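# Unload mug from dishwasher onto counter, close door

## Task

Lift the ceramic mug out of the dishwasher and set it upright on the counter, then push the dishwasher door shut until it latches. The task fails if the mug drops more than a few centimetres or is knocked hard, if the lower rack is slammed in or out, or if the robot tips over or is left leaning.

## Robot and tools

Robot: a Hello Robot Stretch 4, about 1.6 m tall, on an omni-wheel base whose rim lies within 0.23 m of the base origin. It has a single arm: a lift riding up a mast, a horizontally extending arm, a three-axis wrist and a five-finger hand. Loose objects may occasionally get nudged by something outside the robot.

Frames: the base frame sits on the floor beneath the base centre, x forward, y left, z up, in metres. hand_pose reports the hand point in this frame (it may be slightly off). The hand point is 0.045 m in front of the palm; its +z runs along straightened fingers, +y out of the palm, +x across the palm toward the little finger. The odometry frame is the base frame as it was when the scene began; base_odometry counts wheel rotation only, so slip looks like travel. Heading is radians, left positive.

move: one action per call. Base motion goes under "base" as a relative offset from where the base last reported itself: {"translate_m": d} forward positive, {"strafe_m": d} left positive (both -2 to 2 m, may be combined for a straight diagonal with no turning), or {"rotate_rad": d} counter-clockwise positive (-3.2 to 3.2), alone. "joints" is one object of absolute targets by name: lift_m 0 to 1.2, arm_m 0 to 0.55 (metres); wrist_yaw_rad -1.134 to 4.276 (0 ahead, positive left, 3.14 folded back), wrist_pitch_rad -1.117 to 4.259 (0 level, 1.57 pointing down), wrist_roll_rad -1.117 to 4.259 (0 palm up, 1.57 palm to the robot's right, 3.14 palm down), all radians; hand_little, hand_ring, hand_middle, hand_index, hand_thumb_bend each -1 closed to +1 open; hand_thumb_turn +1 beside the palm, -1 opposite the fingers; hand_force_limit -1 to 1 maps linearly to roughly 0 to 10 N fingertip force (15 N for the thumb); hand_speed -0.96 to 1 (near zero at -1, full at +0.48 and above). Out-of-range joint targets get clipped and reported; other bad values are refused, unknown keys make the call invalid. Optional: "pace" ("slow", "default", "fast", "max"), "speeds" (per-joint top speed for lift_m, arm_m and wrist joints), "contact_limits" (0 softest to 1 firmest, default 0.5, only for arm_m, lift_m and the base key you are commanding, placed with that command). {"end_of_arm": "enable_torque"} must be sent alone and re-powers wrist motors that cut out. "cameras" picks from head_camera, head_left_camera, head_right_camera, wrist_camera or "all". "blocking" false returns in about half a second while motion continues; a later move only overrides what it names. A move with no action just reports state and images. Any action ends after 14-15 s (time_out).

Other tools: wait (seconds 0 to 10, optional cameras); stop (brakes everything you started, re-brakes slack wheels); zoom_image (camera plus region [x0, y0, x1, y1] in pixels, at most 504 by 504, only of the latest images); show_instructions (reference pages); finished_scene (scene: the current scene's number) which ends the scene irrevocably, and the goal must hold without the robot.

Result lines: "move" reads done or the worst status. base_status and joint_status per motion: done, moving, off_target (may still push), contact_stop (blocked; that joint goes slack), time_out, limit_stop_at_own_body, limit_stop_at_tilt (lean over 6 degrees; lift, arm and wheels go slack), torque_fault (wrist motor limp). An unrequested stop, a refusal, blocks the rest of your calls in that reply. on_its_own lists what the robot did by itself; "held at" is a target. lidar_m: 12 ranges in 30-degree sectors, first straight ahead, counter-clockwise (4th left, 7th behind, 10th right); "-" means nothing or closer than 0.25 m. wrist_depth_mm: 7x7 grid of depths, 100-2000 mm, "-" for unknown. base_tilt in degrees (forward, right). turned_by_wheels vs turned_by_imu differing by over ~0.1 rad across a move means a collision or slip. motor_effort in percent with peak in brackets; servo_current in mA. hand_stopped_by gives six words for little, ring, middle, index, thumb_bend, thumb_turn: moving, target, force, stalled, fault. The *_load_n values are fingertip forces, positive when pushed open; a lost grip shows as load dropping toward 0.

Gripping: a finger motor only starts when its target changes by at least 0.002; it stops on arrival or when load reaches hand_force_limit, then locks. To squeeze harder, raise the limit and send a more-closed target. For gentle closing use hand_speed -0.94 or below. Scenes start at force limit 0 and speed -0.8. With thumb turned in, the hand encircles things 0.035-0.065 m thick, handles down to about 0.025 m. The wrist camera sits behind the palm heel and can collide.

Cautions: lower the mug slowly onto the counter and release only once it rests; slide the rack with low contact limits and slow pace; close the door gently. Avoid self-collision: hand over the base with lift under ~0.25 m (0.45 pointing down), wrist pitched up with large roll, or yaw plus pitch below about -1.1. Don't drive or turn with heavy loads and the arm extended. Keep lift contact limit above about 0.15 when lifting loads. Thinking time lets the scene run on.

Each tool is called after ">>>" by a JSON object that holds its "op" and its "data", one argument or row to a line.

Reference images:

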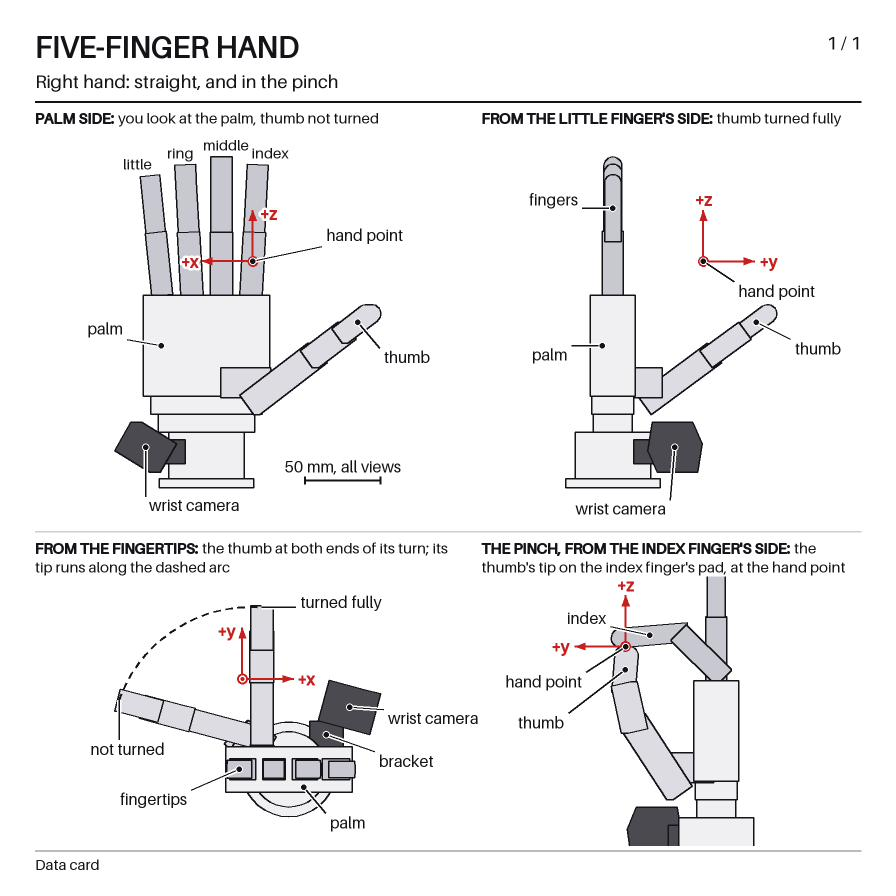

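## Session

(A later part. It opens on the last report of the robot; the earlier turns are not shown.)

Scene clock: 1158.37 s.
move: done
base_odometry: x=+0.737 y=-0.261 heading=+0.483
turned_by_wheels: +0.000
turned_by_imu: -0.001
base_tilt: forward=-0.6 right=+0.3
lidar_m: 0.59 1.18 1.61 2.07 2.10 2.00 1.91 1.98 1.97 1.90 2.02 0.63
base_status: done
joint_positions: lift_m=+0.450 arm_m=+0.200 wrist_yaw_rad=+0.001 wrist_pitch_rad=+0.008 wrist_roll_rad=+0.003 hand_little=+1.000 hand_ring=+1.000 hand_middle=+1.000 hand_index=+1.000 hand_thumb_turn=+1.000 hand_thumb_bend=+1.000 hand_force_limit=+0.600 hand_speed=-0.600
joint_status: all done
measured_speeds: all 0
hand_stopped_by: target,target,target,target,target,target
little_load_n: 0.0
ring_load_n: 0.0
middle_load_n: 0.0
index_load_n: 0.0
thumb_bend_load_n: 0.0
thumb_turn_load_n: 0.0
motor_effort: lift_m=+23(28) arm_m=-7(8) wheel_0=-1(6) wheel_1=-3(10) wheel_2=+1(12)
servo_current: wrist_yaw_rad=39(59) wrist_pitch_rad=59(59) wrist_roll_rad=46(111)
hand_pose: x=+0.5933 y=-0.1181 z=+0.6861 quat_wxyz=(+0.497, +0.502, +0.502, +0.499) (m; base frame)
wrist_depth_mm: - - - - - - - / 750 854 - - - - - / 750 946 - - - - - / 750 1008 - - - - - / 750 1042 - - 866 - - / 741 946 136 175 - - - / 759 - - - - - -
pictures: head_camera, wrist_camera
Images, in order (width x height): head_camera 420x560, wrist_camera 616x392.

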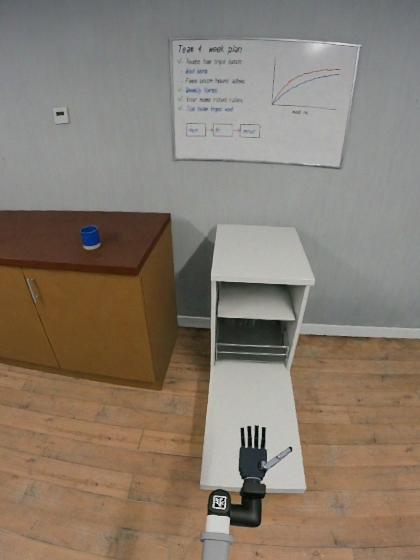

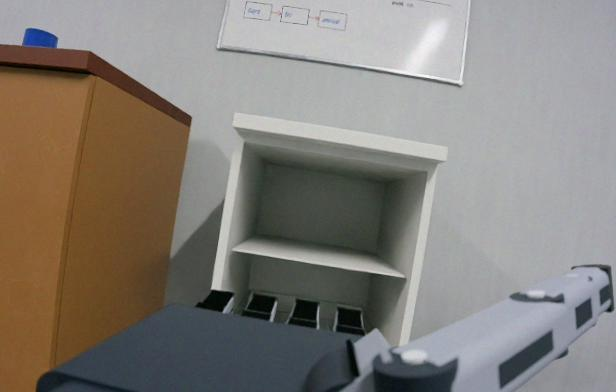

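>>> {"op": "move", "data": {
  "base": {"translate_m": -0.05},
  "joints": {"arm_m": 0.14, "lift_m": 0.25, "wrist_pitch_rad": 0.29}
}}

>>> {"op": "move", "data": {
  "joints": {"lift_m": 0.03},
  "speeds": {"lift_m": 0.1},
  "contact_limits": {"lift_m": 0.1},
  "cameras": ["head_camera", "wrist_camera"]
}}

>>> {"op": "zoom_image", "data": {
  "camera": "head_camera",
  "region": [180, 400, 320, 560]
}}

Scene clock: 1170.50 s.
move: done
base_odometry: x=+0.693 y=-0.284 heading=+0.483
turned_by_wheels: +0.000
turned_by_imu: -0.002
base_tilt: forward=-0.7 right=+0.1
lidar_m: 0.64 1.23 1.72 2.07 2.10 1.97 1.87 1.93 1.98 1.88 1.99 0.68
base_status: done
joint_positions: lift_m=+0.250 arm_m=+0.140 wrist_yaw_rad=+0.001 wrist_pitch_rad=+0.292 wrist_roll_rad=+0.003 hand_little=+1.000 hand_ring=+1.000 hand_middle=+1.000 hand_index=+1.000 hand_thumb_turn=+1.000 hand_thumb_bend=+1.000 hand_force_limit=+0.600 hand_speed=-0.600
joint_status: all done
measured_speeds: all 0
hand_stopped_by: target,target,target,target,target,target
little_load_n: 0.0
ring_load_n: 0.0
middle_load_n: 0.0
index_load_n: 0.0
thumb_bend_load_n: 0.0
thumb_turn_load_n: 0.0
motor_effort: lift_m=+14(20) arm_m=-7(9) wheel_0=-1(6) wheel_1=-3(8) wheel_2=+1(11)
servo_current: wrist_yaw_rad=52(52) wrist_pitch_rad=46(59) wrist_roll_rad=46(59)
hand_pose: x=+0.5408 y=-0.1181 z=+0.4224 quat_wxyz=(+0.421, +0.568, +0.567, +0.423) (m; base frame)
wrist_depth_mm: 809 878 1160 - - - - / 831 931 1229 - - - - / 866 976 1308 1281 960 - - / 976 1042 1366 1078 1060 - - / 931 976 609 627 654 1308 1397 / 707 668 173 216 535 976 - / 603 - - - - - -
pictures: none

Scene clock: 1173.33 s.
move: done
base_odometry: x=+0.693 y=-0.284 heading=+0.483
turned_by_wheels: +0.000
turned_by_imu: -0.001
base_tilt: forward=-0.7 right=+0.1
lidar_m: 0.63 1.24 1.70 2.07 2.13 1.98 1.86 1.92 2.00 1.90 1.99 0.67
base_status: not commanded
joint_positions: lift_m=+0.030 arm_m=+0.140 wrist_yaw_rad=+0.001 wrist_pitch_rad=+0.292 wrist_roll_rad=+0.003 hand_little=+1.000 hand_ring=+1.000 hand_middle=+1.000 hand_index=+1.000 hand_thumb_turn=+1.000 hand_thumb_bend=+1.000 hand_force_limit=+0.600 hand_speed=-0.600
joint_status: all done
measured_speeds: all 0
hand_stopped_by: target,target,target,target,target,target
little_load_n: 0.0
ring_load_n: 0.0
middle_load_n: 0.0
index_load_n: 0.0
thumb_bend_load_n: -0.5
thumb_turn_load_n: 0.0
motor_effort: lift_m=+14(16) arm_m=-8(8) wheel_0=-1(2) wheel_1=-3(4) wheel_2=+1(1)
servo_current: wrist_yaw_rad=46(59) wrist_pitch_rad=46(46) wrist_roll_rad=33(52)
contact_limits: lift_m 0.1
hand_pose: x=+0.5408 y=-0.1181 z=+0.2024 quat_wxyz=(+0.421, +0.568, +0.567, +0.423) (m; base frame)
wrist_depth_mm: 820 878 1160 - - - - / 831 931 1205 1366 931 - - / 917 286 286 342 424 445 - / 691 609 290 289 286 286 286 / 480 512 517 530 357 351 647 / 370 392 174 216 488 539 - / 312 - - - - - -
pictures: head_camera, wrist_camera
Images, in order (width x height): head_camera 420x560, wrist_camera 616x392.

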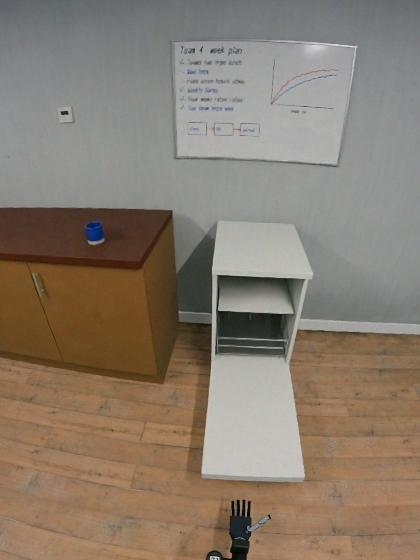

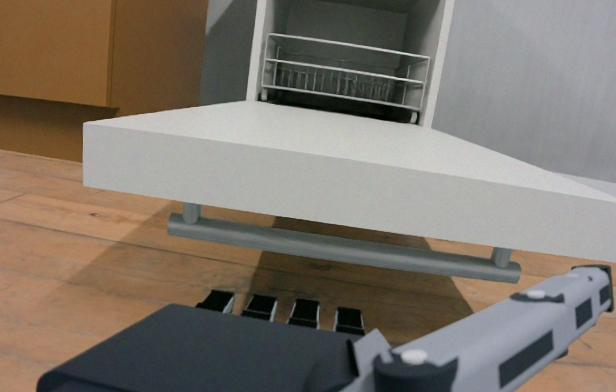

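Scaled by 3.150 from the camera's 420x560 image, which has a finer 1200x1600 frame.

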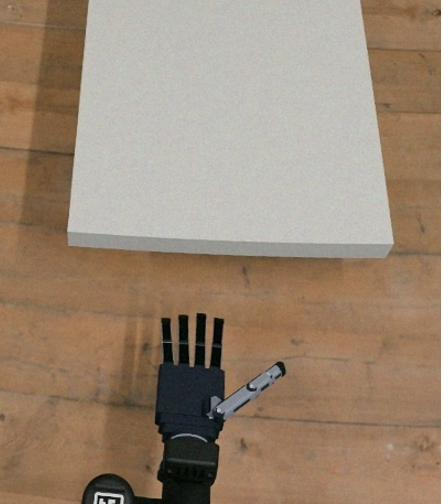

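>>> {"op": "move", "data": {
  "joints": {"lift_m": 0.022}
}}

>>> {"op": "move", "data": {
  "joints": {"arm_m": 0.25},
  "contact_limits": {"arm_m": 0.0},
  "speeds": {"arm_m": 0.05},
  "cameras": ["head_camera", "wrist_camera"]
}}

Scene clock: 1181.83 s.
move: done
base_odometry: x=+0.693 y=-0.284 heading=+0.483
turned_by_wheels: +0.000
turned_by_imu: -0.002
base_tilt: forward=-0.7 right=+0.1
lidar_m: 0.63 1.23 1.70 2.05 2.09 1.93 1.87 1.94 2.00 1.90 1.99 0.66
base_status: not commanded
joint_positions: lift_m=+0.022 arm_m=+0.140 wrist_yaw_rad=+0.001 wrist_pitch_rad=+0.292 wrist_roll_rad=+0.003 hand_little=+1.000 hand_ring=+1.000 hand_middle=+1.000 hand_index=+1.000 hand_thumb_turn=+1.000 hand_thumb_bend=+1.000 hand_force_limit=+0.600 hand_speed=-0.600
joint_status: all done
measured_speeds: all 0
hand_stopped_by: target,target,target,target,target,target
little_load_n: 0.0
ring_load_n: 0.0
middle_load_n: 0.0
index_load_n: 0.0
thumb_bend_load_n: 0.0
thumb_turn_load_n: 0.0
motor_effort: lift_m=+14(14) arm_m=-7(7) wheel_0=-2(2) wheel_1=-4(4) wheel_2=+1(1)
servo_current: wrist_yaw_rad=46(52) wrist_pitch_rad=39(46) wrist_roll_rad=59(59)
hand_pose: x=+0.5407 y=-0.1181 z=+0.1944 quat_wxyz=(+0.421, +0.568, +0.567, +0.423) (m; base frame)
wrist_depth_mm: 809 891 1160 - - - - / 831 904 946 1336 1118 - - / 931 283 283 289 343 377 - / 661 634 290 287 286 282 283 / 466 492 517 517 549 351 634 / 357 377 173 217 469 521 - / - - - - - - -
pictures: none

Scene clock: 1184.43 s.
move: done
base_odometry: x=+0.693 y=-0.284 heading=+0.483
turned_by_wheels: +0.000
turned_by_imu: -0.001
base_tilt: forward=-0.7 right=+0.1
lidar_m: 0.63 1.23 1.71 2.07 2.12 1.97 1.86 1.91 1.98 1.89 1.97 0.69
base_status: not commanded
joint_positions: lift_m=+0.022 arm_m=+0.250 wrist_yaw_rad=+0.001 wrist_pitch_rad=+0.292 wrist_roll_rad=+0.003 hand_little=+1.000 hand_ring=+1.000 hand_middle=+1.000 hand_index=+1.000 hand_thumb_turn=+1.000 hand_thumb_bend=+1.000 hand_force_limit=+0.600 hand_speed=-0.600
joint_status: all done
measured_speeds: all 0
hand_stopped_by: target,target,target,target,target,target
little_load_n: 0.0
ring_load_n: 0.0
middle_load_n: 0.0
index_load_n: 0.0
thumb_bend_load_n: 0.0
thumb_turn_load_n: 0.0
motor_effort: lift_m=+14(14) arm_m=+8(10) wheel_0=-2(2) wheel_1=-3(4) wheel_2=+1(1)
servo_current: wrist_yaw_rad=52(59) wrist_pitch_rad=33(46) wrist_roll_rad=39(59)
contact_limits: arm_m 0
hand_pose: x=+0.6501 y=-0.1181 z=+0.1944 quat_wxyz=(+0.421, +0.568, +0.567, +0.423) (m; base frame)
wrist_depth_mm: 707 866 1118 - - - - / 723 866 809 1098 1098 - - / 176 195 240 282 347 397 - / 179 177 176 174 173 183 238 / 436 244 182 180 179 176 175 / 357 368 170 243 242 183 - / - - - - - - -
pictures: head_camera, wrist_camera
Images, in order (width x height): head_camera 420x560, wrist_camera 616x392.

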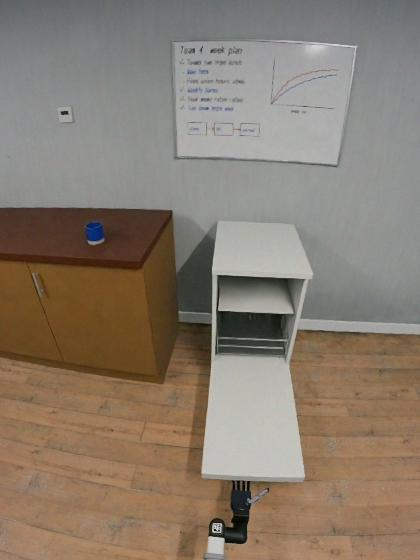

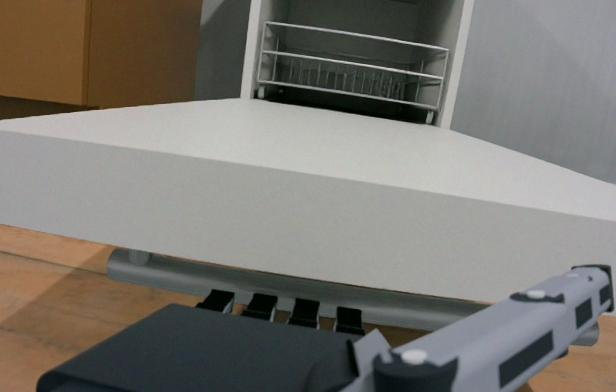

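>>> {"op": "move", "data": {
  "joints": {"lift_m": 0.129, "arm_m": 0.26},
  "speeds": {"lift_m": 0.08, "arm_m": 0.01},
  "cameras": ["head_camera", "wrist_camera"]
}}

Scene clock: 1195.13 s.
move: done
base_odometry: x=+0.693 y=-0.284 heading=+0.483
turned_by_wheels: +0.000
turned_by_imu: -0.002
base_tilt: forward=-0.7 right=+0.1
lidar_m: 0.66 1.22 1.71 2.06 2.11 1.94 1.86 1.93 1.97 1.90 1.98 0.70
base_status: not commanded
joint_positions: lift_m=+0.128 arm_m=+0.260 wrist_yaw_rad=+0.001 wrist_pitch_rad=+0.300 wrist_roll_rad=+0.002 hand_little=+1.000 hand_ring=+1.000 hand_middle=+1.000 hand_index=+1.000 hand_thumb_turn=+1.000 hand_thumb_bend=+1.000 hand_force_limit=+0.600 hand_speed=-0.600
joint_status: all done
measured_speeds: all 0
hand_stopped_by: target,target,target,target,target,target
little_load_n: 0.0
ring_load_n: 0.0
middle_load_n: 0.0
index_load_n: 0.0
thumb_bend_load_n: 0.0
thumb_turn_load_n: 0.0
motor_effort: lift_m=+26(30) arm_m=+8(10) wheel_0=-1(2) wheel_1=-3(4) wheel_2=+1(1)
servo_current: wrist_yaw_rad=46(59) wrist_pitch_rad=65(65) wrist_roll_rad=46(52)
hand_pose: x=+0.6600 y=-0.1181 z=+0.2986 quat_wxyz=(+0.419, +0.569, +0.569, +0.420) (m; base frame)
wrist_depth_mm: 691 878 1118 - - - - / 715 917 1182 1229 - - - / 732 842 535 854 904 - - / 178 179 194 235 300 330 - / 183 181 179 178 178 177 191 / 500 240 173 181 181 181 - / 427 - - - - - -
pictures: head_camera, wrist_camera
Images, in order (width x height): head_camera 420x560, wrist_camera 616x392.

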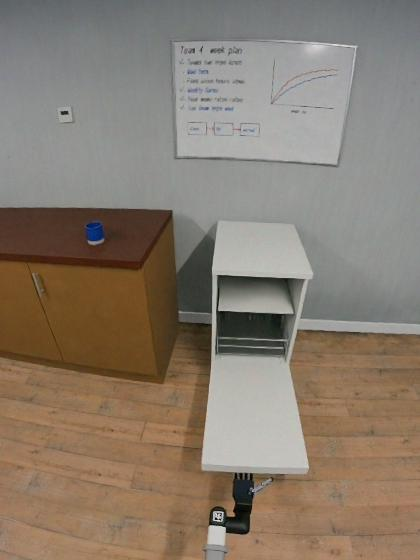

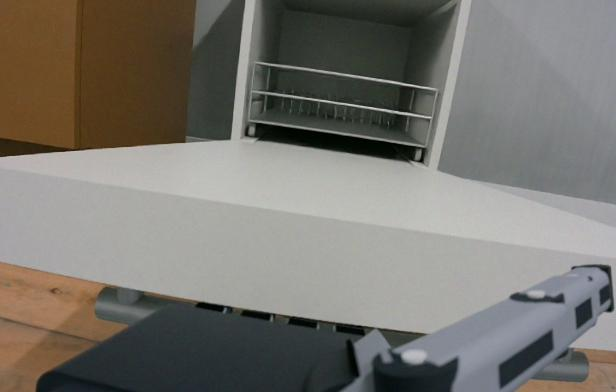

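>>> {"op": "move", "data": {
  "joints": {"lift_m": 0.226, "arm_m": 0.278},
  "speeds": {"lift_m": 0.08, "arm_m": 0.02}
}}

>>> {"op": "move", "data": {
  "joints": {"lift_m": 0.351, "arm_m": 0.32, "wrist_pitch_rad": 0.45},
  "speeds": {"lift_m": 0.08, "arm_m": 0.03, "wrist_pitch_rad": 0.1},
  "cameras": ["head_camera", "wrist_camera"]
}}

Scene clock: 1200.63 s.
move: contact_stop
base_odometry: x=+0.693 y=-0.284 heading=+0.483
turned_by_wheels: +0.000
turned_by_imu: -0.002
base_tilt: forward=-0.7 right=+0.1
lidar_m: 0.64 1.22 1.69 2.03 2.12 1.96 1.87 1.96 1.98 1.89 1.98 0.73
base_status: not commanded
joint_positions: lift_m=+0.225 arm_m=+0.270 wrist_yaw_rad=-0.002 wrist_pitch_rad=+0.307 wrist_roll_rad=+0.002 hand_little=+1.000 hand_ring=+1.000 hand_middle=+1.000 hand_index=+1.000 hand_thumb_turn=+1.000 hand_thumb_bend=+1.000 hand_force_limit=+0.600 hand_speed=-0.600
joint_status: arm_m contact_stop (moved +0.010 of +0.018); the others done
measured_speeds: all 0
hand_stopped_by: target,target,target,target,target,target
little_load_n: 0.0
ring_load_n: 0.5
middle_load_n: 0.5
index_load_n: 0.0
thumb_bend_load_n: 0.0
thumb_turn_load_n: 0.0
on_its_own: arm_m is slack since a contact_stop (your +0.278 is given up)
motor_effort: lift_m=+26(29) arm_m=+0(24) wheel_0=+1(9) wheel_1=+1(4) wheel_2=-2(9)
servo_current: wrist_yaw_rad=46(59) wrist_pitch_rad=91(98) wrist_roll_rad=46(52)
hand_pose: x=+0.6694 y=-0.1188 z=+0.3941 quat_wxyz=(+0.418, +0.572, +0.569, +0.418) (m; base frame)
wrist_depth_mm: 683 866 1098 - - - - / 707 904 820 - - - - / 741 946 866 1078 1025 - - / 190 190 200 278 842 - - / 191 190 190 189 189 189 - / 640 243 173 190 189 189 - / 549 - - - - - -
pictures: none

not run: a stop that you did not command came earlier in this reply.

>>> {"op": "move", "data": {
  "cameras": ["head_camera", "wrist_camera", "head_right_camera"]
}}

Scene clock: 1201.30 s.
base_odometry: x=+0.693 y=-0.284 heading=+0.483
turned_by_wheels: +0.000
turned_by_imu: +0.000
base_tilt: forward=-0.7 right=+0.1
lidar_m: 0.66 1.20 1.70 2.05 2.09 1.95 1.86 1.92 1.99 1.88 1.97 0.70
base_status: not commanded
joint_positions: lift_m=+0.225 arm_m=+0.270 wrist_yaw_rad=-0.002 wrist_pitch_rad=+0.307 wrist_roll_rad=+0.002 hand_little=+1.000 hand_ring=+1.000 hand_middle=+1.000 hand_index=+1.000 hand_thumb_turn=+1.000 hand_thumb_bend=+1.000 hand_force_limit=+0.600 hand_speed=-0.600
joint_status: arm_m contact_stop (moved +0.010 of +0.018); the others done
measured_speeds: all 0
hand_stopped_by: target,target,target,target,target,target
little_load_n: 0.0
ring_load_n: 0.0
middle_load_n: 0.0
index_load_n: 0.0
thumb_bend_load_n: 0.0
thumb_turn_load_n: 0.0
on_its_own: arm_m is slack since a contact_stop (your +0.278 is given up)
motor_effort: lift_m=+26(29) arm_m=+0(24) wheel_0=+1(9) wheel_1=+1(4) wheel_2=-1(9)
servo_current: wrist_yaw_rad=46(59) wrist_pitch_rad=91(98) wrist_roll_rad=39(52)
hand_pose: x=+0.6694 y=-0.1188 z=+0.3941 quat_wxyz=(+0.418, +0.572, +0.569, +0.418) (m; base frame)
wrist_depth_mm: 683 878 1098 - - - - / 707 904 831 - - - - / 750 960 854 1060 1025 - - / 190 190 200 279 831 - - / 191 190 190 189 189 189 - / 640 242 173 190 190 189 - / 549 - - - - - -
pictures: head_camera, head_right_camera, wrist_camera
Images, in order (width x height): head_camera 420x560, head_right_camera 420x672, wrist_camera 616x392.

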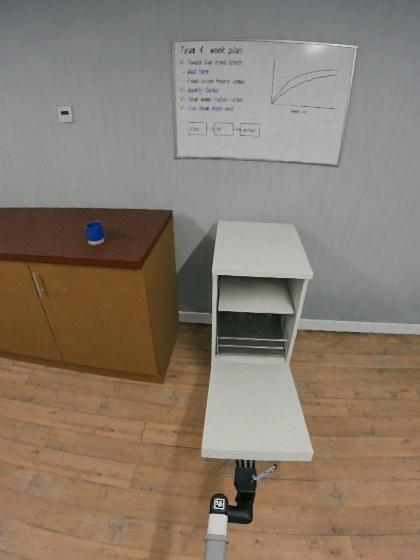

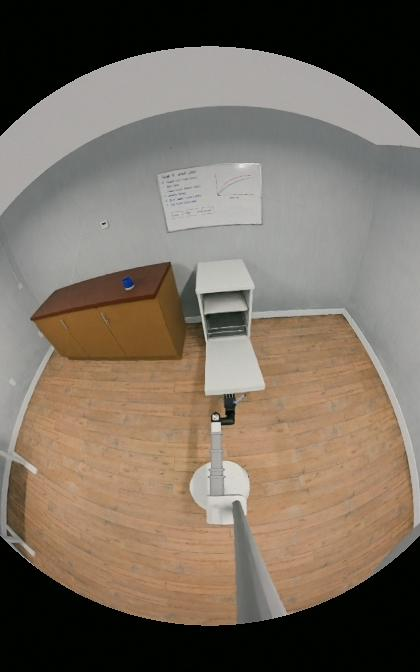

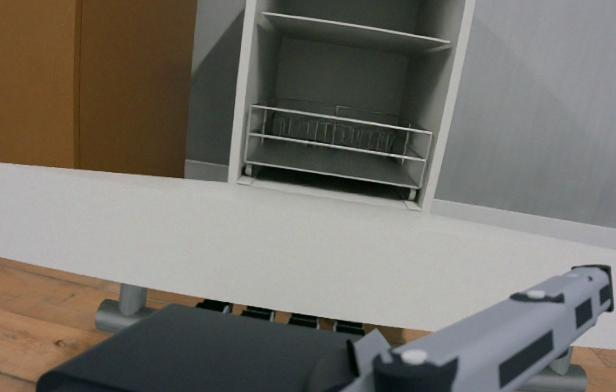

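>>> {"op": "move", "data": {
  "joints": {"lift_m": 0.29, "arm_m": 0.286, "wrist_pitch_rad": 0.37},
  "speeds": {"lift_m": 0.06, "arm_m": 0.02, "wrist_pitch_rad": 0.08},
  "contact_limits": {"arm_m": 0.6},
  "cameras": ["wrist_camera"]
}}

>>> {"op": "move", "data": {
  "joints": {"lift_m": 0.357, "arm_m": 0.306, "wrist_pitch_rad": 0.45},
  "speeds": {"lift_m": 0.06, "arm_m": 0.02, "wrist_pitch_rad": 0.08},
  "contact_limits": {"arm_m": 0.6},
  "cameras": ["head_camera", "wrist_camera"]
}}

Scene clock: 1221.70 s.
move: done
base_odometry: x=+0.693 y=-0.284 heading=+0.483
turned_by_wheels: +0.000
turned_by_imu: -0.002
base_tilt: forward=-0.6 right=+0.2
lidar_m: 0.67 1.24 1.68 2.05 2.09 1.94 1.87 1.92 1.99 1.90 1.97 0.71
base_status: not commanded
joint_positions: lift_m=+0.289 arm_m=+0.286 wrist_yaw_rad=-0.002 wrist_pitch_rad=+0.378 wrist_roll_rad=+0.002 hand_little=+1.000 hand_ring=+1.000 hand_middle=+1.000 hand_index=+1.000 hand_thumb_turn=+1.000 hand_thumb_bend=+1.000 hand_force_limit=+0.600 hand_speed=-0.600
joint_status: all done
measured_speeds: all 0
hand_stopped_by: target,target,target,target,target,target
little_load_n: 0.0
ring_load_n: 0.0
middle_load_n: 0.0
index_load_n: 0.5
thumb_bend_load_n: 0.0
thumb_turn_load_n: 0.0
motor_effort: lift_m=+26(29) arm_m=+7(11) wheel_0=+1(2) wheel_1=+2(2) wheel_2=-2(2)
servo_current: wrist_yaw_rad=59(59) wrist_pitch_rad=52(85) wrist_roll_rad=46(59)
contact_limits: arm_m 0.6
hand_pose: x=+0.6843 y=-0.1188 z=+0.4418 quat_wxyz=(+0.397, +0.586, +0.584, +0.397) (m; base frame)
wrist_depth_mm: 661 866 788 - - - - / 691 904 1160 - - - - / 741 960 854 1008 1042 - - / 194 194 207 368 854 - - / 194 194 193 193 193 193 - / 676 246 174 193 193 193 - / 585 - - - - - -
pictures: wrist_camera
Images, in order (width x height): wrist_camera 616x392.

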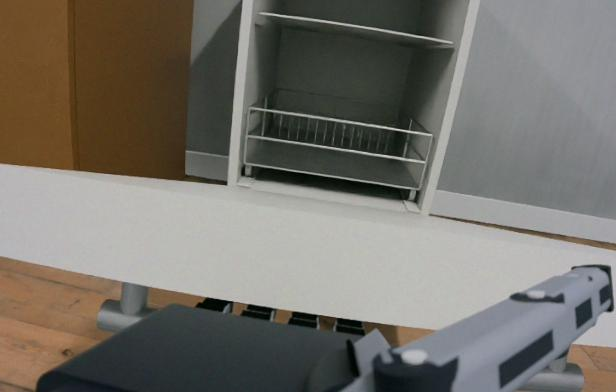

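Scene clock: 1223.30 s.
move: done
base_odometry: x=+0.693 y=-0.284 heading=+0.483
turned_by_wheels: +0.000
turned_by_imu: -0.001
base_tilt: forward=-0.7 right=+0.2
lidar_m: 0.71 1.22 1.70 2.05 2.12 1.96 1.87 1.92 1.96 1.90 1.97 0.70
base_status: not commanded
joint_positions: lift_m=+0.356 arm_m=+0.306 wrist_yaw_rad=-0.002 wrist_pitch_rad=+0.458 wrist_roll_rad=+0.002 hand_little=+1.000 hand_ring=+1.000 hand_middle=+1.000 hand_index=+1.000 hand_thumb_turn=+1.000 hand_thumb_bend=+1.000 hand_force_limit=+0.600 hand_speed=-0.600
joint_status: all done
measured_speeds: all 0
hand_stopped_by: target,target,target,target,target,target
little_load_n: 0.0
ring_load_n: 0.5
middle_load_n: 0.0
index_load_n: 0.0
thumb_bend_load_n: 0.0
thumb_turn_load_n: 0.0
motor_effort: lift_m=+26(31) arm_m=+7(11) wheel_0=+1(2) wheel_1=+2(2) wheel_2=-1(2)
servo_current: wrist_yaw_rad=39(59) wrist_pitch_rad=52(78) wrist_roll_rad=39(52)
contact_limits: arm_m 0.6
hand_pose: x=+0.7015 y=-0.1188 z=+0.4906 quat_wxyz=(+0.373, +0.602, +0.599, +0.373) (m; base frame)
wrist_depth_mm: 654 866 - - - - - / 683 904 1160 - - - - / 741 960 931 1025 1008 - - / 200 200 267 267 854 1366 - / 200 200 200 199 198 198 281 / 699 252 139 199 198 198 - / 615 - - - - - -
pictures: head_camera, wrist_camera
Images, in order (width x height): head_camera 420x560, wrist_camera 616x392.

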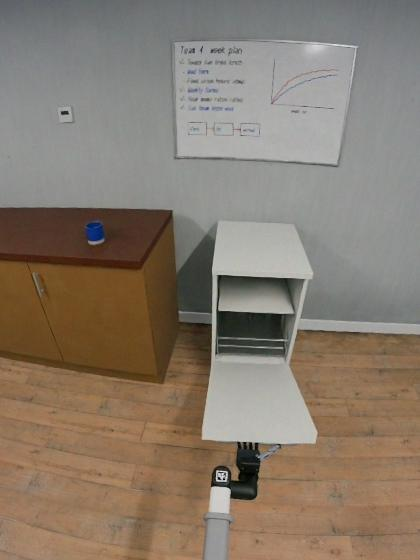

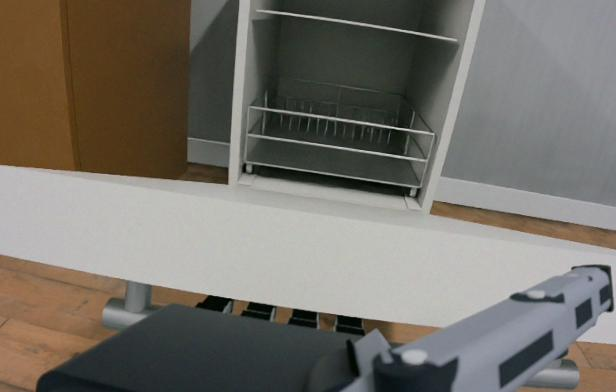

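>>> {"op": "move", "data": {
  "joints": {"lift_m": 0.412, "arm_m": 0.349, "wrist_pitch_rad": 0.52},
  "speeds": {"lift_m": 0.06, "arm_m": 0.045, "wrist_pitch_rad": 0.08},
  "contact_limits": {"arm_m": 0.6}
}}

>>> {"op": "move", "data": {
  "joints": {"lift_m": 0.474, "arm_m": 0.385, "wrist_pitch_rad": 0.6},
  "speeds": {"lift_m": 0.06, "arm_m": 0.035, "wrist_pitch_rad": 0.08},
  "contact_limits": {"arm_m": 0.6},
  "cameras": ["head_camera", "wrist_camera"]
}}

Scene clock: 1233.50 s.
move: done
base_odometry: x=+0.693 y=-0.284 heading=+0.483
turned_by_wheels: +0.000
turned_by_imu: -0.002
base_tilt: forward=-0.6 right=+0.1
lidar_m: 0.74 1.23 1.70 2.06 2.11 1.96 1.86 1.92 1.98 1.90 1.99 0.76
base_status: not commanded
joint_positions: lift_m=+0.412 arm_m=+0.349 wrist_yaw_rad=-0.002 wrist_pitch_rad=+0.528 wrist_roll_rad=+0.002 hand_little=+1.000 hand_ring=+1.000 hand_middle=+1.000 hand_index=+1.000 hand_thumb_turn=+1.000 hand_thumb_bend=+1.000 hand_force_limit=+0.600 hand_speed=-0.600
joint_status: all done
measured_speeds: all 0
hand_stopped_by: target,target,target,target,target,target
little_load_n: 0.0
ring_load_n: 0.0
middle_load_n: 0.0
index_load_n: 0.0
thumb_bend_load_n: 0.0
thumb_turn_load_n: 0.0
motor_effort: lift_m=+25(30) arm_m=+8(12) wheel_0=+1(2) wheel_1=+2(2) wheel_2=-1(2)
servo_current: wrist_yaw_rad=46(59) wrist_pitch_rad=52(72) wrist_roll_rad=39(52)
contact_limits: arm_m 0.6
hand_pose: x=+0.7408 y=-0.1188 z=+0.5301 quat_wxyz=(+0.352, +0.614, +0.612, +0.352) (m; base frame)
wrist_depth_mm: 661 878 - - - - - / 661 917 - - - - - / 723 976 946 991 1008 - - / 186 185 250 237 842 1308 - / 185 186 185 185 185 185 310 / 723 236 170 185 185 185 - / 647 - - - - - -
pictures: none

Scene clock: 1235.03 s.
move: done
base_odometry: x=+0.693 y=-0.284 heading=+0.483
turned_by_wheels: +0.000
turned_by_imu: -0.001
base_tilt: forward=-0.6 right=+0.1
lidar_m: 0.72 1.20 1.71 2.06 2.10 1.94 1.87 1.93 1.98 1.92 1.99 0.78
base_status: not commanded
joint_positions: lift_m=+0.473 arm_m=+0.385 wrist_yaw_rad=-0.002 wrist_pitch_rad=+0.607 wrist_roll_rad=+0.002 hand_little=+1.000 hand_ring=+1.000 hand_middle=+1.000 hand_index=+1.000 hand_thumb_turn=+1.000 hand_thumb_bend=+1.000 hand_force_limit=+0.600 hand_speed=-0.600
joint_status: all done
measured_speeds: all 0
hand_stopped_by: target,target,target,target,target,target
little_load_n: 0.0
ring_load_n: 0.0
middle_load_n: 0.0
index_load_n: 0.0
thumb_bend_load_n: 0.0
thumb_turn_load_n: 0.0
motor_effort: lift_m=+26(28) arm_m=+8(11) wheel_0=+1(2) wheel_1=+2(2) wheel_2=-2(2)
servo_current: wrist_yaw_rad=46(59) wrist_pitch_rad=39(59) wrist_roll_rad=46(52)
contact_limits: arm_m 0.6
hand_pose: x=+0.7715 y=-0.1188 z=+0.5747 quat_wxyz=(+0.328, +0.628, +0.625, +0.328) (m; base frame)
wrist_depth_mm: 654 866 - - - - - / 647 917 - 1138 - - - / 707 960 991 960 976 - - / 186 186 312 206 842 1281 1308 / 186 186 185 185 185 184 281 / 750 235 173 185 184 184 - / 668 - - - - - -
pictures: head_camera, wrist_camera
Images, in order (width x height): head_camera 420x560, wrist_camera 616x392.

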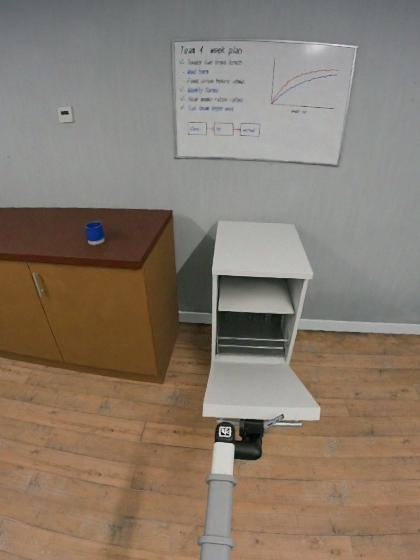

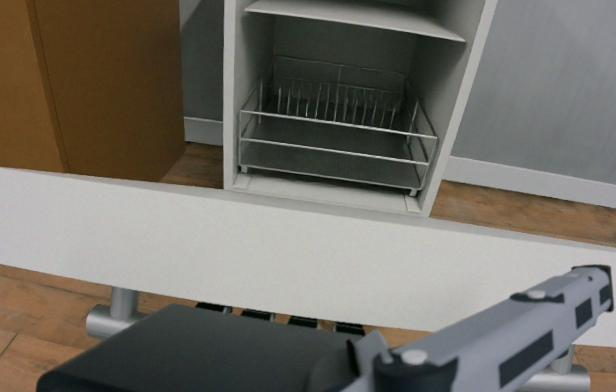

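>>> {"op": "move", "data": {
  "joints": {"lift_m": 0.583, "arm_m": 0.463, "wrist_pitch_rad": 0.75},
  "speeds": {"lift_m": 0.07, "arm_m": 0.05, "wrist_pitch_rad": 0.095},
  "contact_limits": {"arm_m": 0.6}
}}

>>> {"op": "move", "data": {
  "joints": {"lift_m": 0.648, "arm_m": 0.524, "wrist_pitch_rad": 0.85},
  "speeds": {"lift_m": 0.06, "arm_m": 0.055, "wrist_pitch_rad": 0.095},
  "contact_limits": {"arm_m": 0.6},
  "cameras": ["head_camera", "wrist_camera"]
}}

Scene clock: 1242.90 s.
move: done
base_odometry: x=+0.693 y=-0.284 heading=+0.483
turned_by_wheels: +0.000
turned_by_imu: -0.002
base_tilt: forward=-0.6 right=+0.1
lidar_m: 0.80 1.23 1.71 2.04 2.12 1.97 1.84 1.91 1.98 1.90 1.98 0.83
base_status: not commanded
joint_positions: lift_m=+0.582 arm_m=+0.463 wrist_yaw_rad=-0.002 wrist_pitch_rad=+0.756 wrist_roll_rad=+0.002 hand_little=+1.000 hand_ring=+1.000 hand_middle=+1.000 hand_index=+1.000 hand_thumb_turn=+1.000 hand_thumb_bend=+1.000 hand_force_limit=+0.600 hand_speed=-0.600
joint_status: all done
measured_speeds: all 0
hand_stopped_by: target,target,target,target,target,target
little_load_n: 0.0
ring_load_n: 0.5
middle_load_n: 0.0
index_load_n: 0.0
thumb_bend_load_n: 0.0
thumb_turn_load_n: 0.0
motor_effort: lift_m=+26(31) arm_m=+8(11) wheel_0=+1(1) wheel_1=+1(2) wheel_2=-1(2)
servo_current: wrist_yaw_rad=46(59) wrist_pitch_rad=46(65) wrist_roll_rad=26(59)
contact_limits: arm_m 0.6
hand_pose: x=+0.8356 y=-0.1187 z=+0.6524 quat_wxyz=(+0.280, +0.650, +0.648, +0.280) (m; base frame)
wrist_depth_mm: 654 866 - - - 647 - / 647 904 820 1078 1098 - - / 691 960 1205 917 946 741 - / 189 189 286 246 831 1205 1255 / 189 189 188 187 187 187 207 / 798 238 187 188 187 186 - / 715 - - - - - -
pictures: none

Scene clock: 1244.47 s.
move: done
base_odometry: x=+0.693 y=-0.284 heading=+0.483
turned_by_wheels: +0.000
turned_by_imu: -0.001
base_tilt: forward=-0.6 right=+0.1
lidar_m: 0.84 1.21 1.70 2.05 2.09 1.94 1.88 1.92 2.00 1.88 1.99 0.89
base_status: not commanded
joint_positions: lift_m=+0.647 arm_m=+0.524 wrist_yaw_rad=-0.002 wrist_pitch_rad=+0.857 wrist_roll_rad=+0.002 hand_little=+1.000 hand_ring=+1.000 hand_middle=+1.000 hand_index=+1.000 hand_thumb_turn=+1.000 hand_thumb_bend=+1.000 hand_force_limit=+0.600 hand_speed=-0.600
joint_status: all done
measured_speeds: all 0
hand_stopped_by: target,target,target,target,target,target
little_load_n: 0.0
ring_load_n: 0.0
middle_load_n: 0.0
index_load_n: 0.0
thumb_bend_load_n: 0.0
thumb_turn_load_n: 0.0
motor_effort: lift_m=+25(30) arm_m=+8(12) wheel_0=+1(2) wheel_1=+2(2) wheel_2=-1(2)
servo_current: wrist_yaw_rad=39(59) wrist_pitch_rad=52(65) wrist_roll_rad=52(59)
contact_limits: arm_m 0.6
hand_pose: x=+0.8847 y=-0.1187 z=+0.6977 quat_wxyz=(+0.247, +0.664, +0.661, +0.247) (m; base frame)
wrist_depth_mm: 647 866 - - - 585 - / 647 917 946 1025 1042 - - / 683 960 1182 878 917 1281 - / 192 192 330 340 831 1182 1205 / 191 191 190 190 189 189 230 / 820 241 173 189 189 188 - / 750 - - - - - -
pictures: head_camera, wrist_camera
Images, in order (width x height): head_camera 420x560, wrist_camera 616x392.

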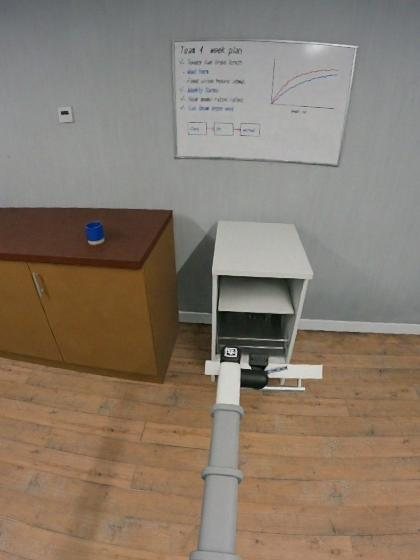

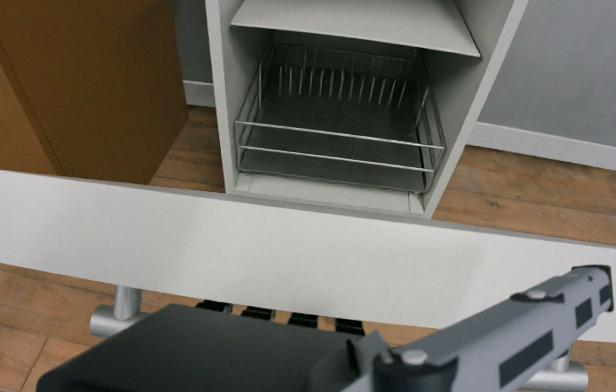

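>>> {"op": "move", "data": {
  "base": {"translate_m": 0.15},
  "joints": {"lift_m": 0.734, "arm_m": 0.476, "wrist_pitch_rad": 1.0},
  "pace": "slow",
  "speeds": {"lift_m": 0.055, "arm_m": 0.03, "wrist_pitch_rad": 0.1},
  "contact_limits": {"arm_m": 0.6},
  "cameras": ["wrist_camera"]
}}

Scene clock: 1254.97 s.
move: done
base_odometry: x=+0.826 y=-0.215 heading=+0.483
turned_by_wheels: +0.000
turned_by_imu: -0.003
base_tilt: forward=-0.6 right=+0.1
lidar_m: 0.74 1.09 1.48 2.09 2.11 2.09 2.02 2.06 1.99 1.91 1.97 0.80
base_status: done
joint_positions: lift_m=+0.734 arm_m=+0.476 wrist_yaw_rad=-0.002 wrist_pitch_rad=+1.008 wrist_roll_rad=+0.002 hand_little=+1.000 hand_ring=+1.000 hand_middle=+1.000 hand_index=+1.000 hand_thumb_turn=+1.000 hand_thumb_bend=+1.000 hand_force_limit=+0.600 hand_speed=-0.600
joint_status: all done
measured_speeds: all 0
hand_stopped_by: target,target,target,target,target,target
little_load_n: 0.0
ring_load_n: 0.0
middle_load_n: 0.0
index_load_n: 0.0
thumb_bend_load_n: 0.0
thumb_turn_load_n: 0.0
motor_effort: lift_m=+24(28) arm_m=-5(9) wheel_0=+2(5) wheel_1=+4(11) wheel_2=-6(10)
servo_current: wrist_yaw_rad=46(59) wrist_pitch_rad=52(65) wrist_roll_rad=46(59)
contact_limits: arm_m 0.6
hand_pose: x=+0.8158 y=-0.1187 z=+0.7566 quat_wxyz=(+0.196, +0.680, +0.678, +0.196) (m; base frame)
wrist_depth_mm: 647 854 544 - - 585 - / 647 904 917 960 976 - - / 676 960 1118 854 878 1205 1229 / 198 197 270 317 809 1118 1118 / 197 196 195 194 193 193 191 / 854 247 173 194 193 192 - / 809 - - - - - -
pictures: wrist_camera
Images, in order (width x height): wrist_camera 616x392.

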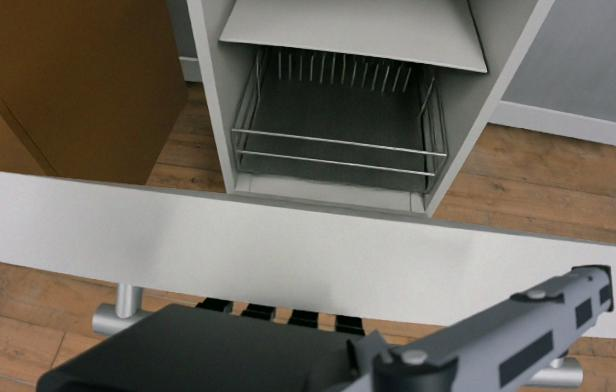

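>>> {"op": "move", "data": {
  "base": {"translate_m": 0.15},
  "joints": {"arm_m": 0.481, "lift_m": 0.822, "wrist_pitch_rad": 1.2},
  "speeds": {"arm_m": 0.03, "lift_m": 0.055, "wrist_pitch_rad": 0.12},
  "pace": "slow",
  "contact_limits": {"arm_m": 0.6, "lift_m": 0.6, "translate_m": 0.6},
  "cameras": ["head_camera"]
}}

Scene clock: 1296.10 s.
move: done
base_odometry: x=+0.958 y=-0.145 heading=+0.483
turned_by_wheels: +0.000
turned_by_imu: -0.003
base_tilt: forward=-0.7 right=+0.1
lidar_m: 0.72 0.95 1.24 2.16 2.10 2.27 2.17 2.25 1.96 1.91 1.98 0.72
base_status: done
joint_positions: lift_m=+0.822 arm_m=+0.481 wrist_yaw_rad=-0.002 wrist_pitch_rad=+1.207 wrist_roll_rad=+0.001 hand_little=+1.000 hand_ring=+1.000 hand_middle=+1.000 hand_index=+1.000 hand_thumb_turn=+1.000 hand_thumb_bend=+1.000 hand_force_limit=+0.600 hand_speed=-0.600
joint_status: all done
measured_speeds: all 0
hand_stopped_by: target,target,target,target,target,target
little_load_n: 0.5
ring_load_n: 0.0
middle_load_n: 0.0
index_load_n: 0.0
thumb_bend_load_n: 0.0
thumb_turn_load_n: 0.0
motor_effort: lift_m=+23(29) arm_m=+9(11) wheel_0=+4(6) wheel_1=+4(10) wheel_2=-5(11)
servo_current: wrist_yaw_rad=39(59) wrist_pitch_rad=46(65) wrist_roll_rad=39(52)
contact_limits: arm_m 0.6; lift_m 0.6; translate_m 0.6
hand_pose: x=+0.7862 y=-0.1186 z=+0.8143 quat_wxyz=(+0.128, +0.697, +0.694, +0.128) (m; base frame)
wrist_depth_mm: 640 788 517 - - - - / 647 891 512 866 517 512 413 / 668 960 866 842 831 1078 1138 / 204 203 399 459 798 1042 1060 / 204 202 200 198 198 196 195 / 931 254 139 198 197 196 - / 878 - - - - - -
pictures: head_camera
Images, in order (width x height): head_camera 420x560.

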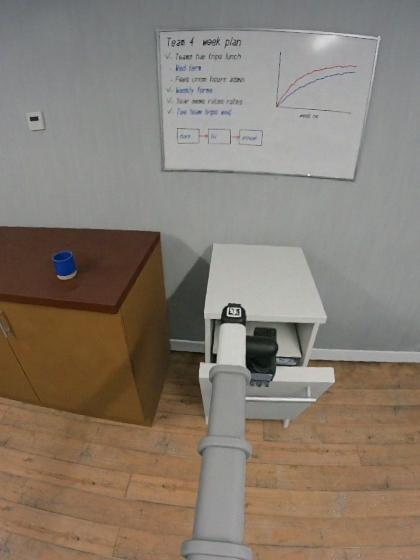

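>>> {"op": "move", "data": {
  "base": {"translate_m": 0.15},
  "joints": {"arm_m": 0.50, "lift_m": 0.878, "wrist_pitch_rad": 1.4},
  "speeds": {"arm_m": 0.03, "lift_m": 0.035, "wrist_pitch_rad": 0.12},
  "pace": "slow",
  "contact_limits": {"arm_m": 0.6, "lift_m": 0.6, "translate_m": 0.6},
  "cameras": ["head_camera"]
}}

>>> {"op": "move", "data": {
  "joints": {"arm_m": 0.36},
  "cameras": ["head_camera"]
}}

Scene clock: 1304.60 s.
move: done
base_odometry: x=+1.091 y=-0.076 heading=+0.483
turned_by_wheels: +0.000
turned_by_imu: -0.003
base_tilt: forward=-0.7 right=+0.1
lidar_m: 0.65 0.82 1.04 2.79 2.14 2.43 2.29 2.40 1.99 1.90 1.98 0.69
base_status: done
joint_positions: lift_m=+0.878 arm_m=+0.500 wrist_yaw_rad=-0.002 wrist_pitch_rad=+1.406 wrist_roll_rad=+0.001 hand_little=+1.000 hand_ring=+1.000 hand_middle=+1.000 hand_index=+1.000 hand_thumb_turn=+1.000 hand_thumb_bend=+1.000 hand_force_limit=+0.600 hand_speed=-0.600
joint_status: all done
measured_speeds: all 0
hand_stopped_by: target,target,target,target,target,target
little_load_n: 0.5
ring_load_n: 0.0
middle_load_n: 0.0
index_load_n: 0.0
thumb_bend_load_n: 0.0
thumb_turn_load_n: 0.0
motor_effort: lift_m=+23(30) arm_m=+9(11) wheel_0=+4(6) wheel_1=+4(12) wheel_2=-5(12)
servo_current: wrist_yaw_rad=46(59) wrist_pitch_rad=46(59) wrist_roll_rad=26(52)
contact_limits: arm_m 0.6; lift_m 0.6; translate_m 0.6
hand_pose: x=+0.7658 y=-0.1185 z=+0.8473 quat_wxyz=(+0.058, +0.706, +0.704, +0.058) (m; base frame)
wrist_depth_mm: 185 184 183 182 181 181 - / 603 340 200 193 178 176 - / 654 904 750 798 480 469 366 / 211 209 473 661 778 1025 1025 / 210 208 206 203 201 200 198 / 991 260 139 202 201 199 - / 960 - - - - - -
pictures: head_camera
Images, in order (width x height): head_camera 420x560.

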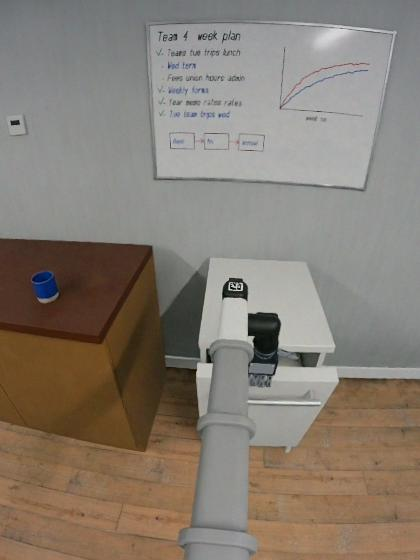

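Scene clock: 1306.07 s.
move: done
base_odometry: x=+1.091 y=-0.076 heading=+0.484
turned_by_wheels: +0.000
turned_by_imu: -0.001
base_tilt: forward=-0.7 right=+0.1
lidar_m: 0.63 0.82 1.04 2.79 2.16 2.41 2.31 2.41 1.98 1.89 1.97 0.68
base_status: not commanded
joint_positions: lift_m=+0.878 arm_m=+0.360 wrist_yaw_rad=-0.002 wrist_pitch_rad=+1.403 wrist_roll_rad=+0.001 hand_little=+1.000 hand_ring=+1.000 hand_middle=+1.000 hand_index=+1.000 hand_thumb_turn=+1.000 hand_thumb_bend=+1.000 hand_force_limit=+0.600 hand_speed=-0.600
joint_status: all done
measured_speeds: all 0
hand_stopped_by: target,target,target,target,target,target
little_load_n: 0.0
ring_load_n: 0.0
middle_load_n: 0.0
index_load_n: 0.0
thumb_bend_load_n: 0.0
thumb_turn_load_n: 0.0
motor_effort: lift_m=+23(23) arm_m=-7(9) wheel_0=+3(4) wheel_1=+4(4) wheel_2=-3(6)
servo_current: wrist_yaw_rad=46(59) wrist_pitch_rad=39(46) wrist_roll_rad=33(59)
contact_limits: lift_m 0.6; translate_m 0.6
hand_pose: x=+0.6274 y=-0.1185 z=+0.8476 quat_wxyz=(+0.059, +0.706, +0.704, +0.059) (m; base frame)
wrist_depth_mm: 240 237 235 233 230 228 - / 609 289 279 260 243 229 226 / 715 831 294 351 336 334 277 / 1042 1042 1042 1025 1025 1025 1008 / 1042 1025 1008 1025 991 991 991 / 991 976 173 216 976 960 - / 960 - - - - - -
pictures: head_camera
Images, in order (width x height): head_camera 420x560.

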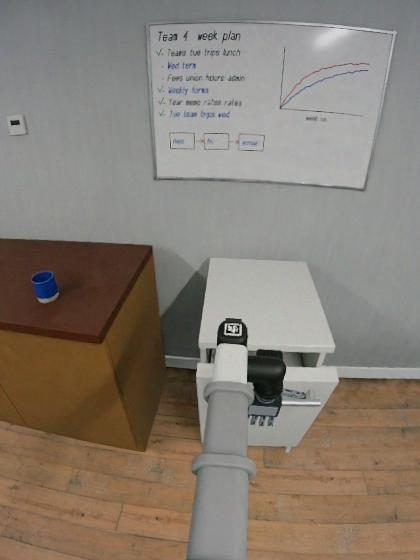

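>>> {"op": "move", "data": {
  "joints": {"arm_m": 0.2, "lift_m": 0.72, "wrist_pitch_rad": 0.0, "hand_index": -0.9, "hand_middle": -0.9, "hand_ring": -0.9, "hand_little": -0.9}
}}

>>> {"op": "move", "data": {
  "joints": {"lift_m": 0.555},
  "cameras": ["head_camera"]
}}

>>> {"op": "move", "data": {
  "joints": {"arm_m": 0.34},
  "speeds": {"arm_m": 0.04},
  "contact_limits": {"arm_m": 0.6},
  "cameras": ["head_camera"]
}}

Scene clock: 1330.20 s.
move: done
base_odometry: x=+1.091 y=-0.076 heading=+0.484
turned_by_wheels: +0.000
turned_by_imu: -0.002
base_tilt: forward=-0.6 right=+0.2
lidar_m: 0.66 0.81 1.05 2.80 2.15 2.42 2.32 2.40 2.00 1.88 1.99 0.67
base_status: not commanded
joint_positions: lift_m=+0.720 arm_m=+0.200 wrist_yaw_rad=-0.001 wrist_pitch_rad=+0.009 wrist_roll_rad=+0.001 hand_little=-0.900 hand_ring=-0.900 hand_middle=-0.900 hand_index=-0.900 hand_thumb_turn=+1.000 hand_thumb_bend=+1.000 hand_force_limit=+0.600 hand_speed=-0.600
joint_status: all done
measured_speeds: all 0
hand_stopped_by: target,target,target,target,target,target
little_load_n: 0.0
ring_load_n: 0.0
middle_load_n: 0.0
index_load_n: 0.0
thumb_bend_load_n: 0.0
thumb_turn_load_n: 0.0
motor_effort: lift_m=+14(22) arm_m=-7(9) wheel_0=+3(4) wheel_1=+3(4) wheel_2=-3(4)
servo_current: wrist_yaw_rad=52(59) wrist_pitch_rad=52(169) wrist_roll_rad=46(59)
contact_limits: translate_m 0.6
hand_pose: x=+0.5930 y=-0.1187 z=+0.9567 quat_wxyz=(+0.498, +0.503, +0.502, +0.498) (m; base frame)
wrist_depth_mm: - - - - - - - / - - - - - - - / - - - - - - - / 699 - 127 116 - - - / 723 842 145 131 123 - - / 741 389 145 145 146 - - / - - - - - - -
pictures: none

Scene clock: 1331.97 s.
move: done
base_odometry: x=+1.091 y=-0.076 heading=+0.484
turned_by_wheels: +0.000
turned_by_imu: -0.001
base_tilt: forward=-0.7 right=+0.2
lidar_m: 0.63 0.82 1.05 2.80 2.12 2.42 2.32 2.43 1.99 1.90 1.98 0.68
base_status: not commanded
joint_positions: lift_m=+0.555 arm_m=+0.200 wrist_yaw_rad=-0.001 wrist_pitch_rad=+0.009 wrist_roll_rad=+0.001 hand_little=-0.900 hand_ring=-0.900 hand_middle=-0.900 hand_index=-0.900 hand_thumb_turn=+1.000 hand_thumb_bend=+1.000 hand_force_limit=+0.600 hand_speed=-0.600
joint_status: all done
measured_speeds: all 0
hand_stopped_by: target,target,target,target,target,target
little_load_n: 0.0
ring_load_n: 0.0
middle_load_n: 0.0
index_load_n: 0.0
thumb_bend_load_n: 0.5
thumb_turn_load_n: 0.0
motor_effort: lift_m=+14(18) arm_m=-7(8) wheel_0=+3(4) wheel_1=+3(4) wheel_2=-3(4)
servo_current: wrist_yaw_rad=39(59) wrist_pitch_rad=52(59) wrist_roll_rad=39(59)
contact_limits: translate_m 0.6
hand_pose: x=+0.5930 y=-0.1187 z=+0.7918 quat_wxyz=(+0.498, +0.503, +0.501, +0.498) (m; base frame)
wrist_depth_mm: - - - - - - - / 627 - - - - - - / 668 394 392 392 - - - / 634 289 285 304 394 394 - / 647 247 145 131 125 287 287 / 668 301 145 145 238 291 - / - - - - - - -
pictures: head_camera
Images, in order (width x height): head_camera 420x560.

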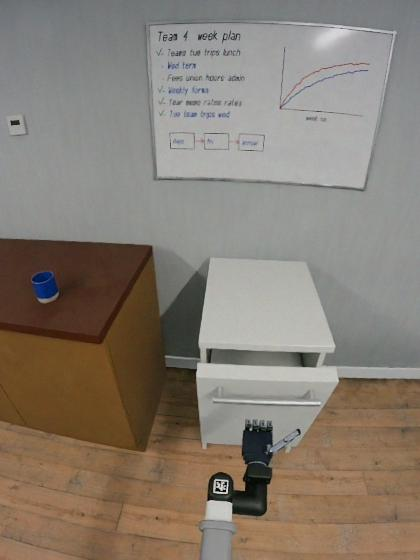

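Scene clock: 1335.83 s.
move: done
base_odometry: x=+1.091 y=-0.076 heading=+0.484
turned_by_wheels: +0.000
turned_by_imu: -0.002
base_tilt: forward=-0.7 right=+0.1
lidar_m: 0.70 0.80 1.02 2.80 2.15 2.41 2.33 2.41 1.96 1.88 1.98 0.77
base_status: not commanded
joint_positions: lift_m=+0.555 arm_m=+0.339 wrist_yaw_rad=-0.001 wrist_pitch_rad=+0.000 wrist_roll_rad=+0.001 hand_little=-0.900 hand_ring=-0.900 hand_middle=-0.900 hand_index=-0.900 hand_thumb_turn=+1.000 hand_thumb_bend=+1.000 hand_force_limit=+0.600 hand_speed=-0.600
joint_status: all done
measured_speeds: all 0
hand_stopped_by: target,target,target,target,target,target
little_load_n: -1.0
ring_load_n: 0.0
middle_load_n: 0.0
index_load_n: 0.0
thumb_bend_load_n: 0.0
thumb_turn_load_n: 0.0
motor_effort: lift_m=+14(14) arm_m=+9(11) wheel_0=+3(3) wheel_1=+3(4) wheel_2=-3(4)
servo_current: wrist_yaw_rad=52(59) wrist_pitch_rad=39(59) wrist_roll_rad=26(59)
contact_limits: arm_m 0.6; translate_m 0.6
hand_pose: x=+0.7316 y=-0.1187 z=+0.7938 quat_wxyz=(+0.500, +0.501, +0.499, +0.500) (m; base frame)
wrist_depth_mm: - - - - - - - / - - - - - - - / 255 256 256 256 - - - / 211 211 211 211 257 256 257 / 202 212 147 131 129 213 213 / 213 158 145 145 165 213 - / - - - - - - -
pictures: head_camera
Images, in order (width x height): head_camera 420x560.

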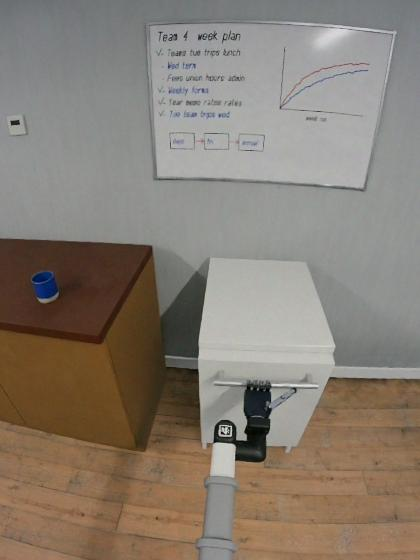

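>>> {"op": "move", "data": {
  "joints": {"arm_m": 0.40},
  "speeds": {"arm_m": 0.04},
  "contact_limits": {"arm_m": 0.9},
  "cameras": ["head_camera"]
}}

Scene clock: 1339.40 s.
move: done
base_odometry: x=+1.090 y=-0.076 heading=+0.482
turned_by_wheels: -0.002
turned_by_imu: +0.027
base_tilt: forward=-1.5 right=+0.7
lidar_m: 0.76 0.84 1.08 2.51 2.14 2.37 2.30 2.44 1.98 1.90 1.95 0.82
base_status: not commanded
joint_positions: lift_m=+0.555 arm_m=+0.399 wrist_yaw_rad=-0.019 wrist_pitch_rad=-0.002 wrist_roll_rad=+0.001 hand_little=-0.901 hand_ring=-0.900 hand_middle=-0.900 hand_index=-0.900 hand_thumb_turn=+1.000 hand_thumb_bend=+1.000 hand_force_limit=+0.600 hand_speed=-0.600
joint_status: all done
measured_speeds: all 0
hand_stopped_by: target,target,target,target,target,target
little_load_n: -5.5
ring_load_n: 0.0
middle_load_n: 0.0
index_load_n: 0.0
thumb_bend_load_n: 0.0
thumb_turn_load_n: 0.0
motor_effort: lift_m=+14(14) arm_m=+18(35) wheel_0=+2(6) wheel_1=+1(6) wheel_2=-23(26)
servo_current: wrist_yaw_rad=104(130) wrist_pitch_rad=46(52) wrist_roll_rad=46(52)
contact_limits: arm_m 0.9; translate_m 0.6
hand_pose: x=+0.7887 y=-0.1225 z=+0.7942 quat_wxyz=(+0.505, +0.505, +0.494, +0.496) (m; base frame)
wrist_depth_mm: - - - - - - - / - - - - - - - / 213 214 215 216 - - - / 211 212 214 215 217 219 219 / 209 211 146 131 131 216 218 / 158 156 144 145 168 216 - / - - - - - - -
pictures: head_camera
Images, in order (width x height): head_camera 420x560.

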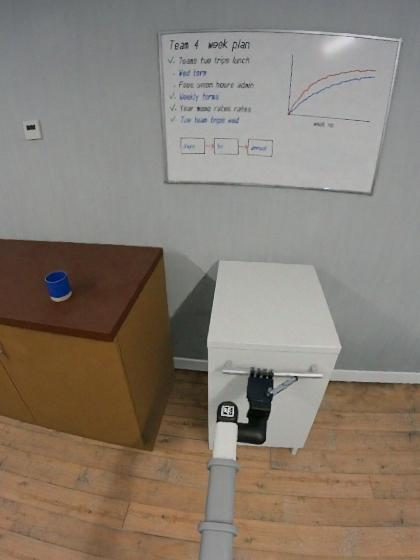

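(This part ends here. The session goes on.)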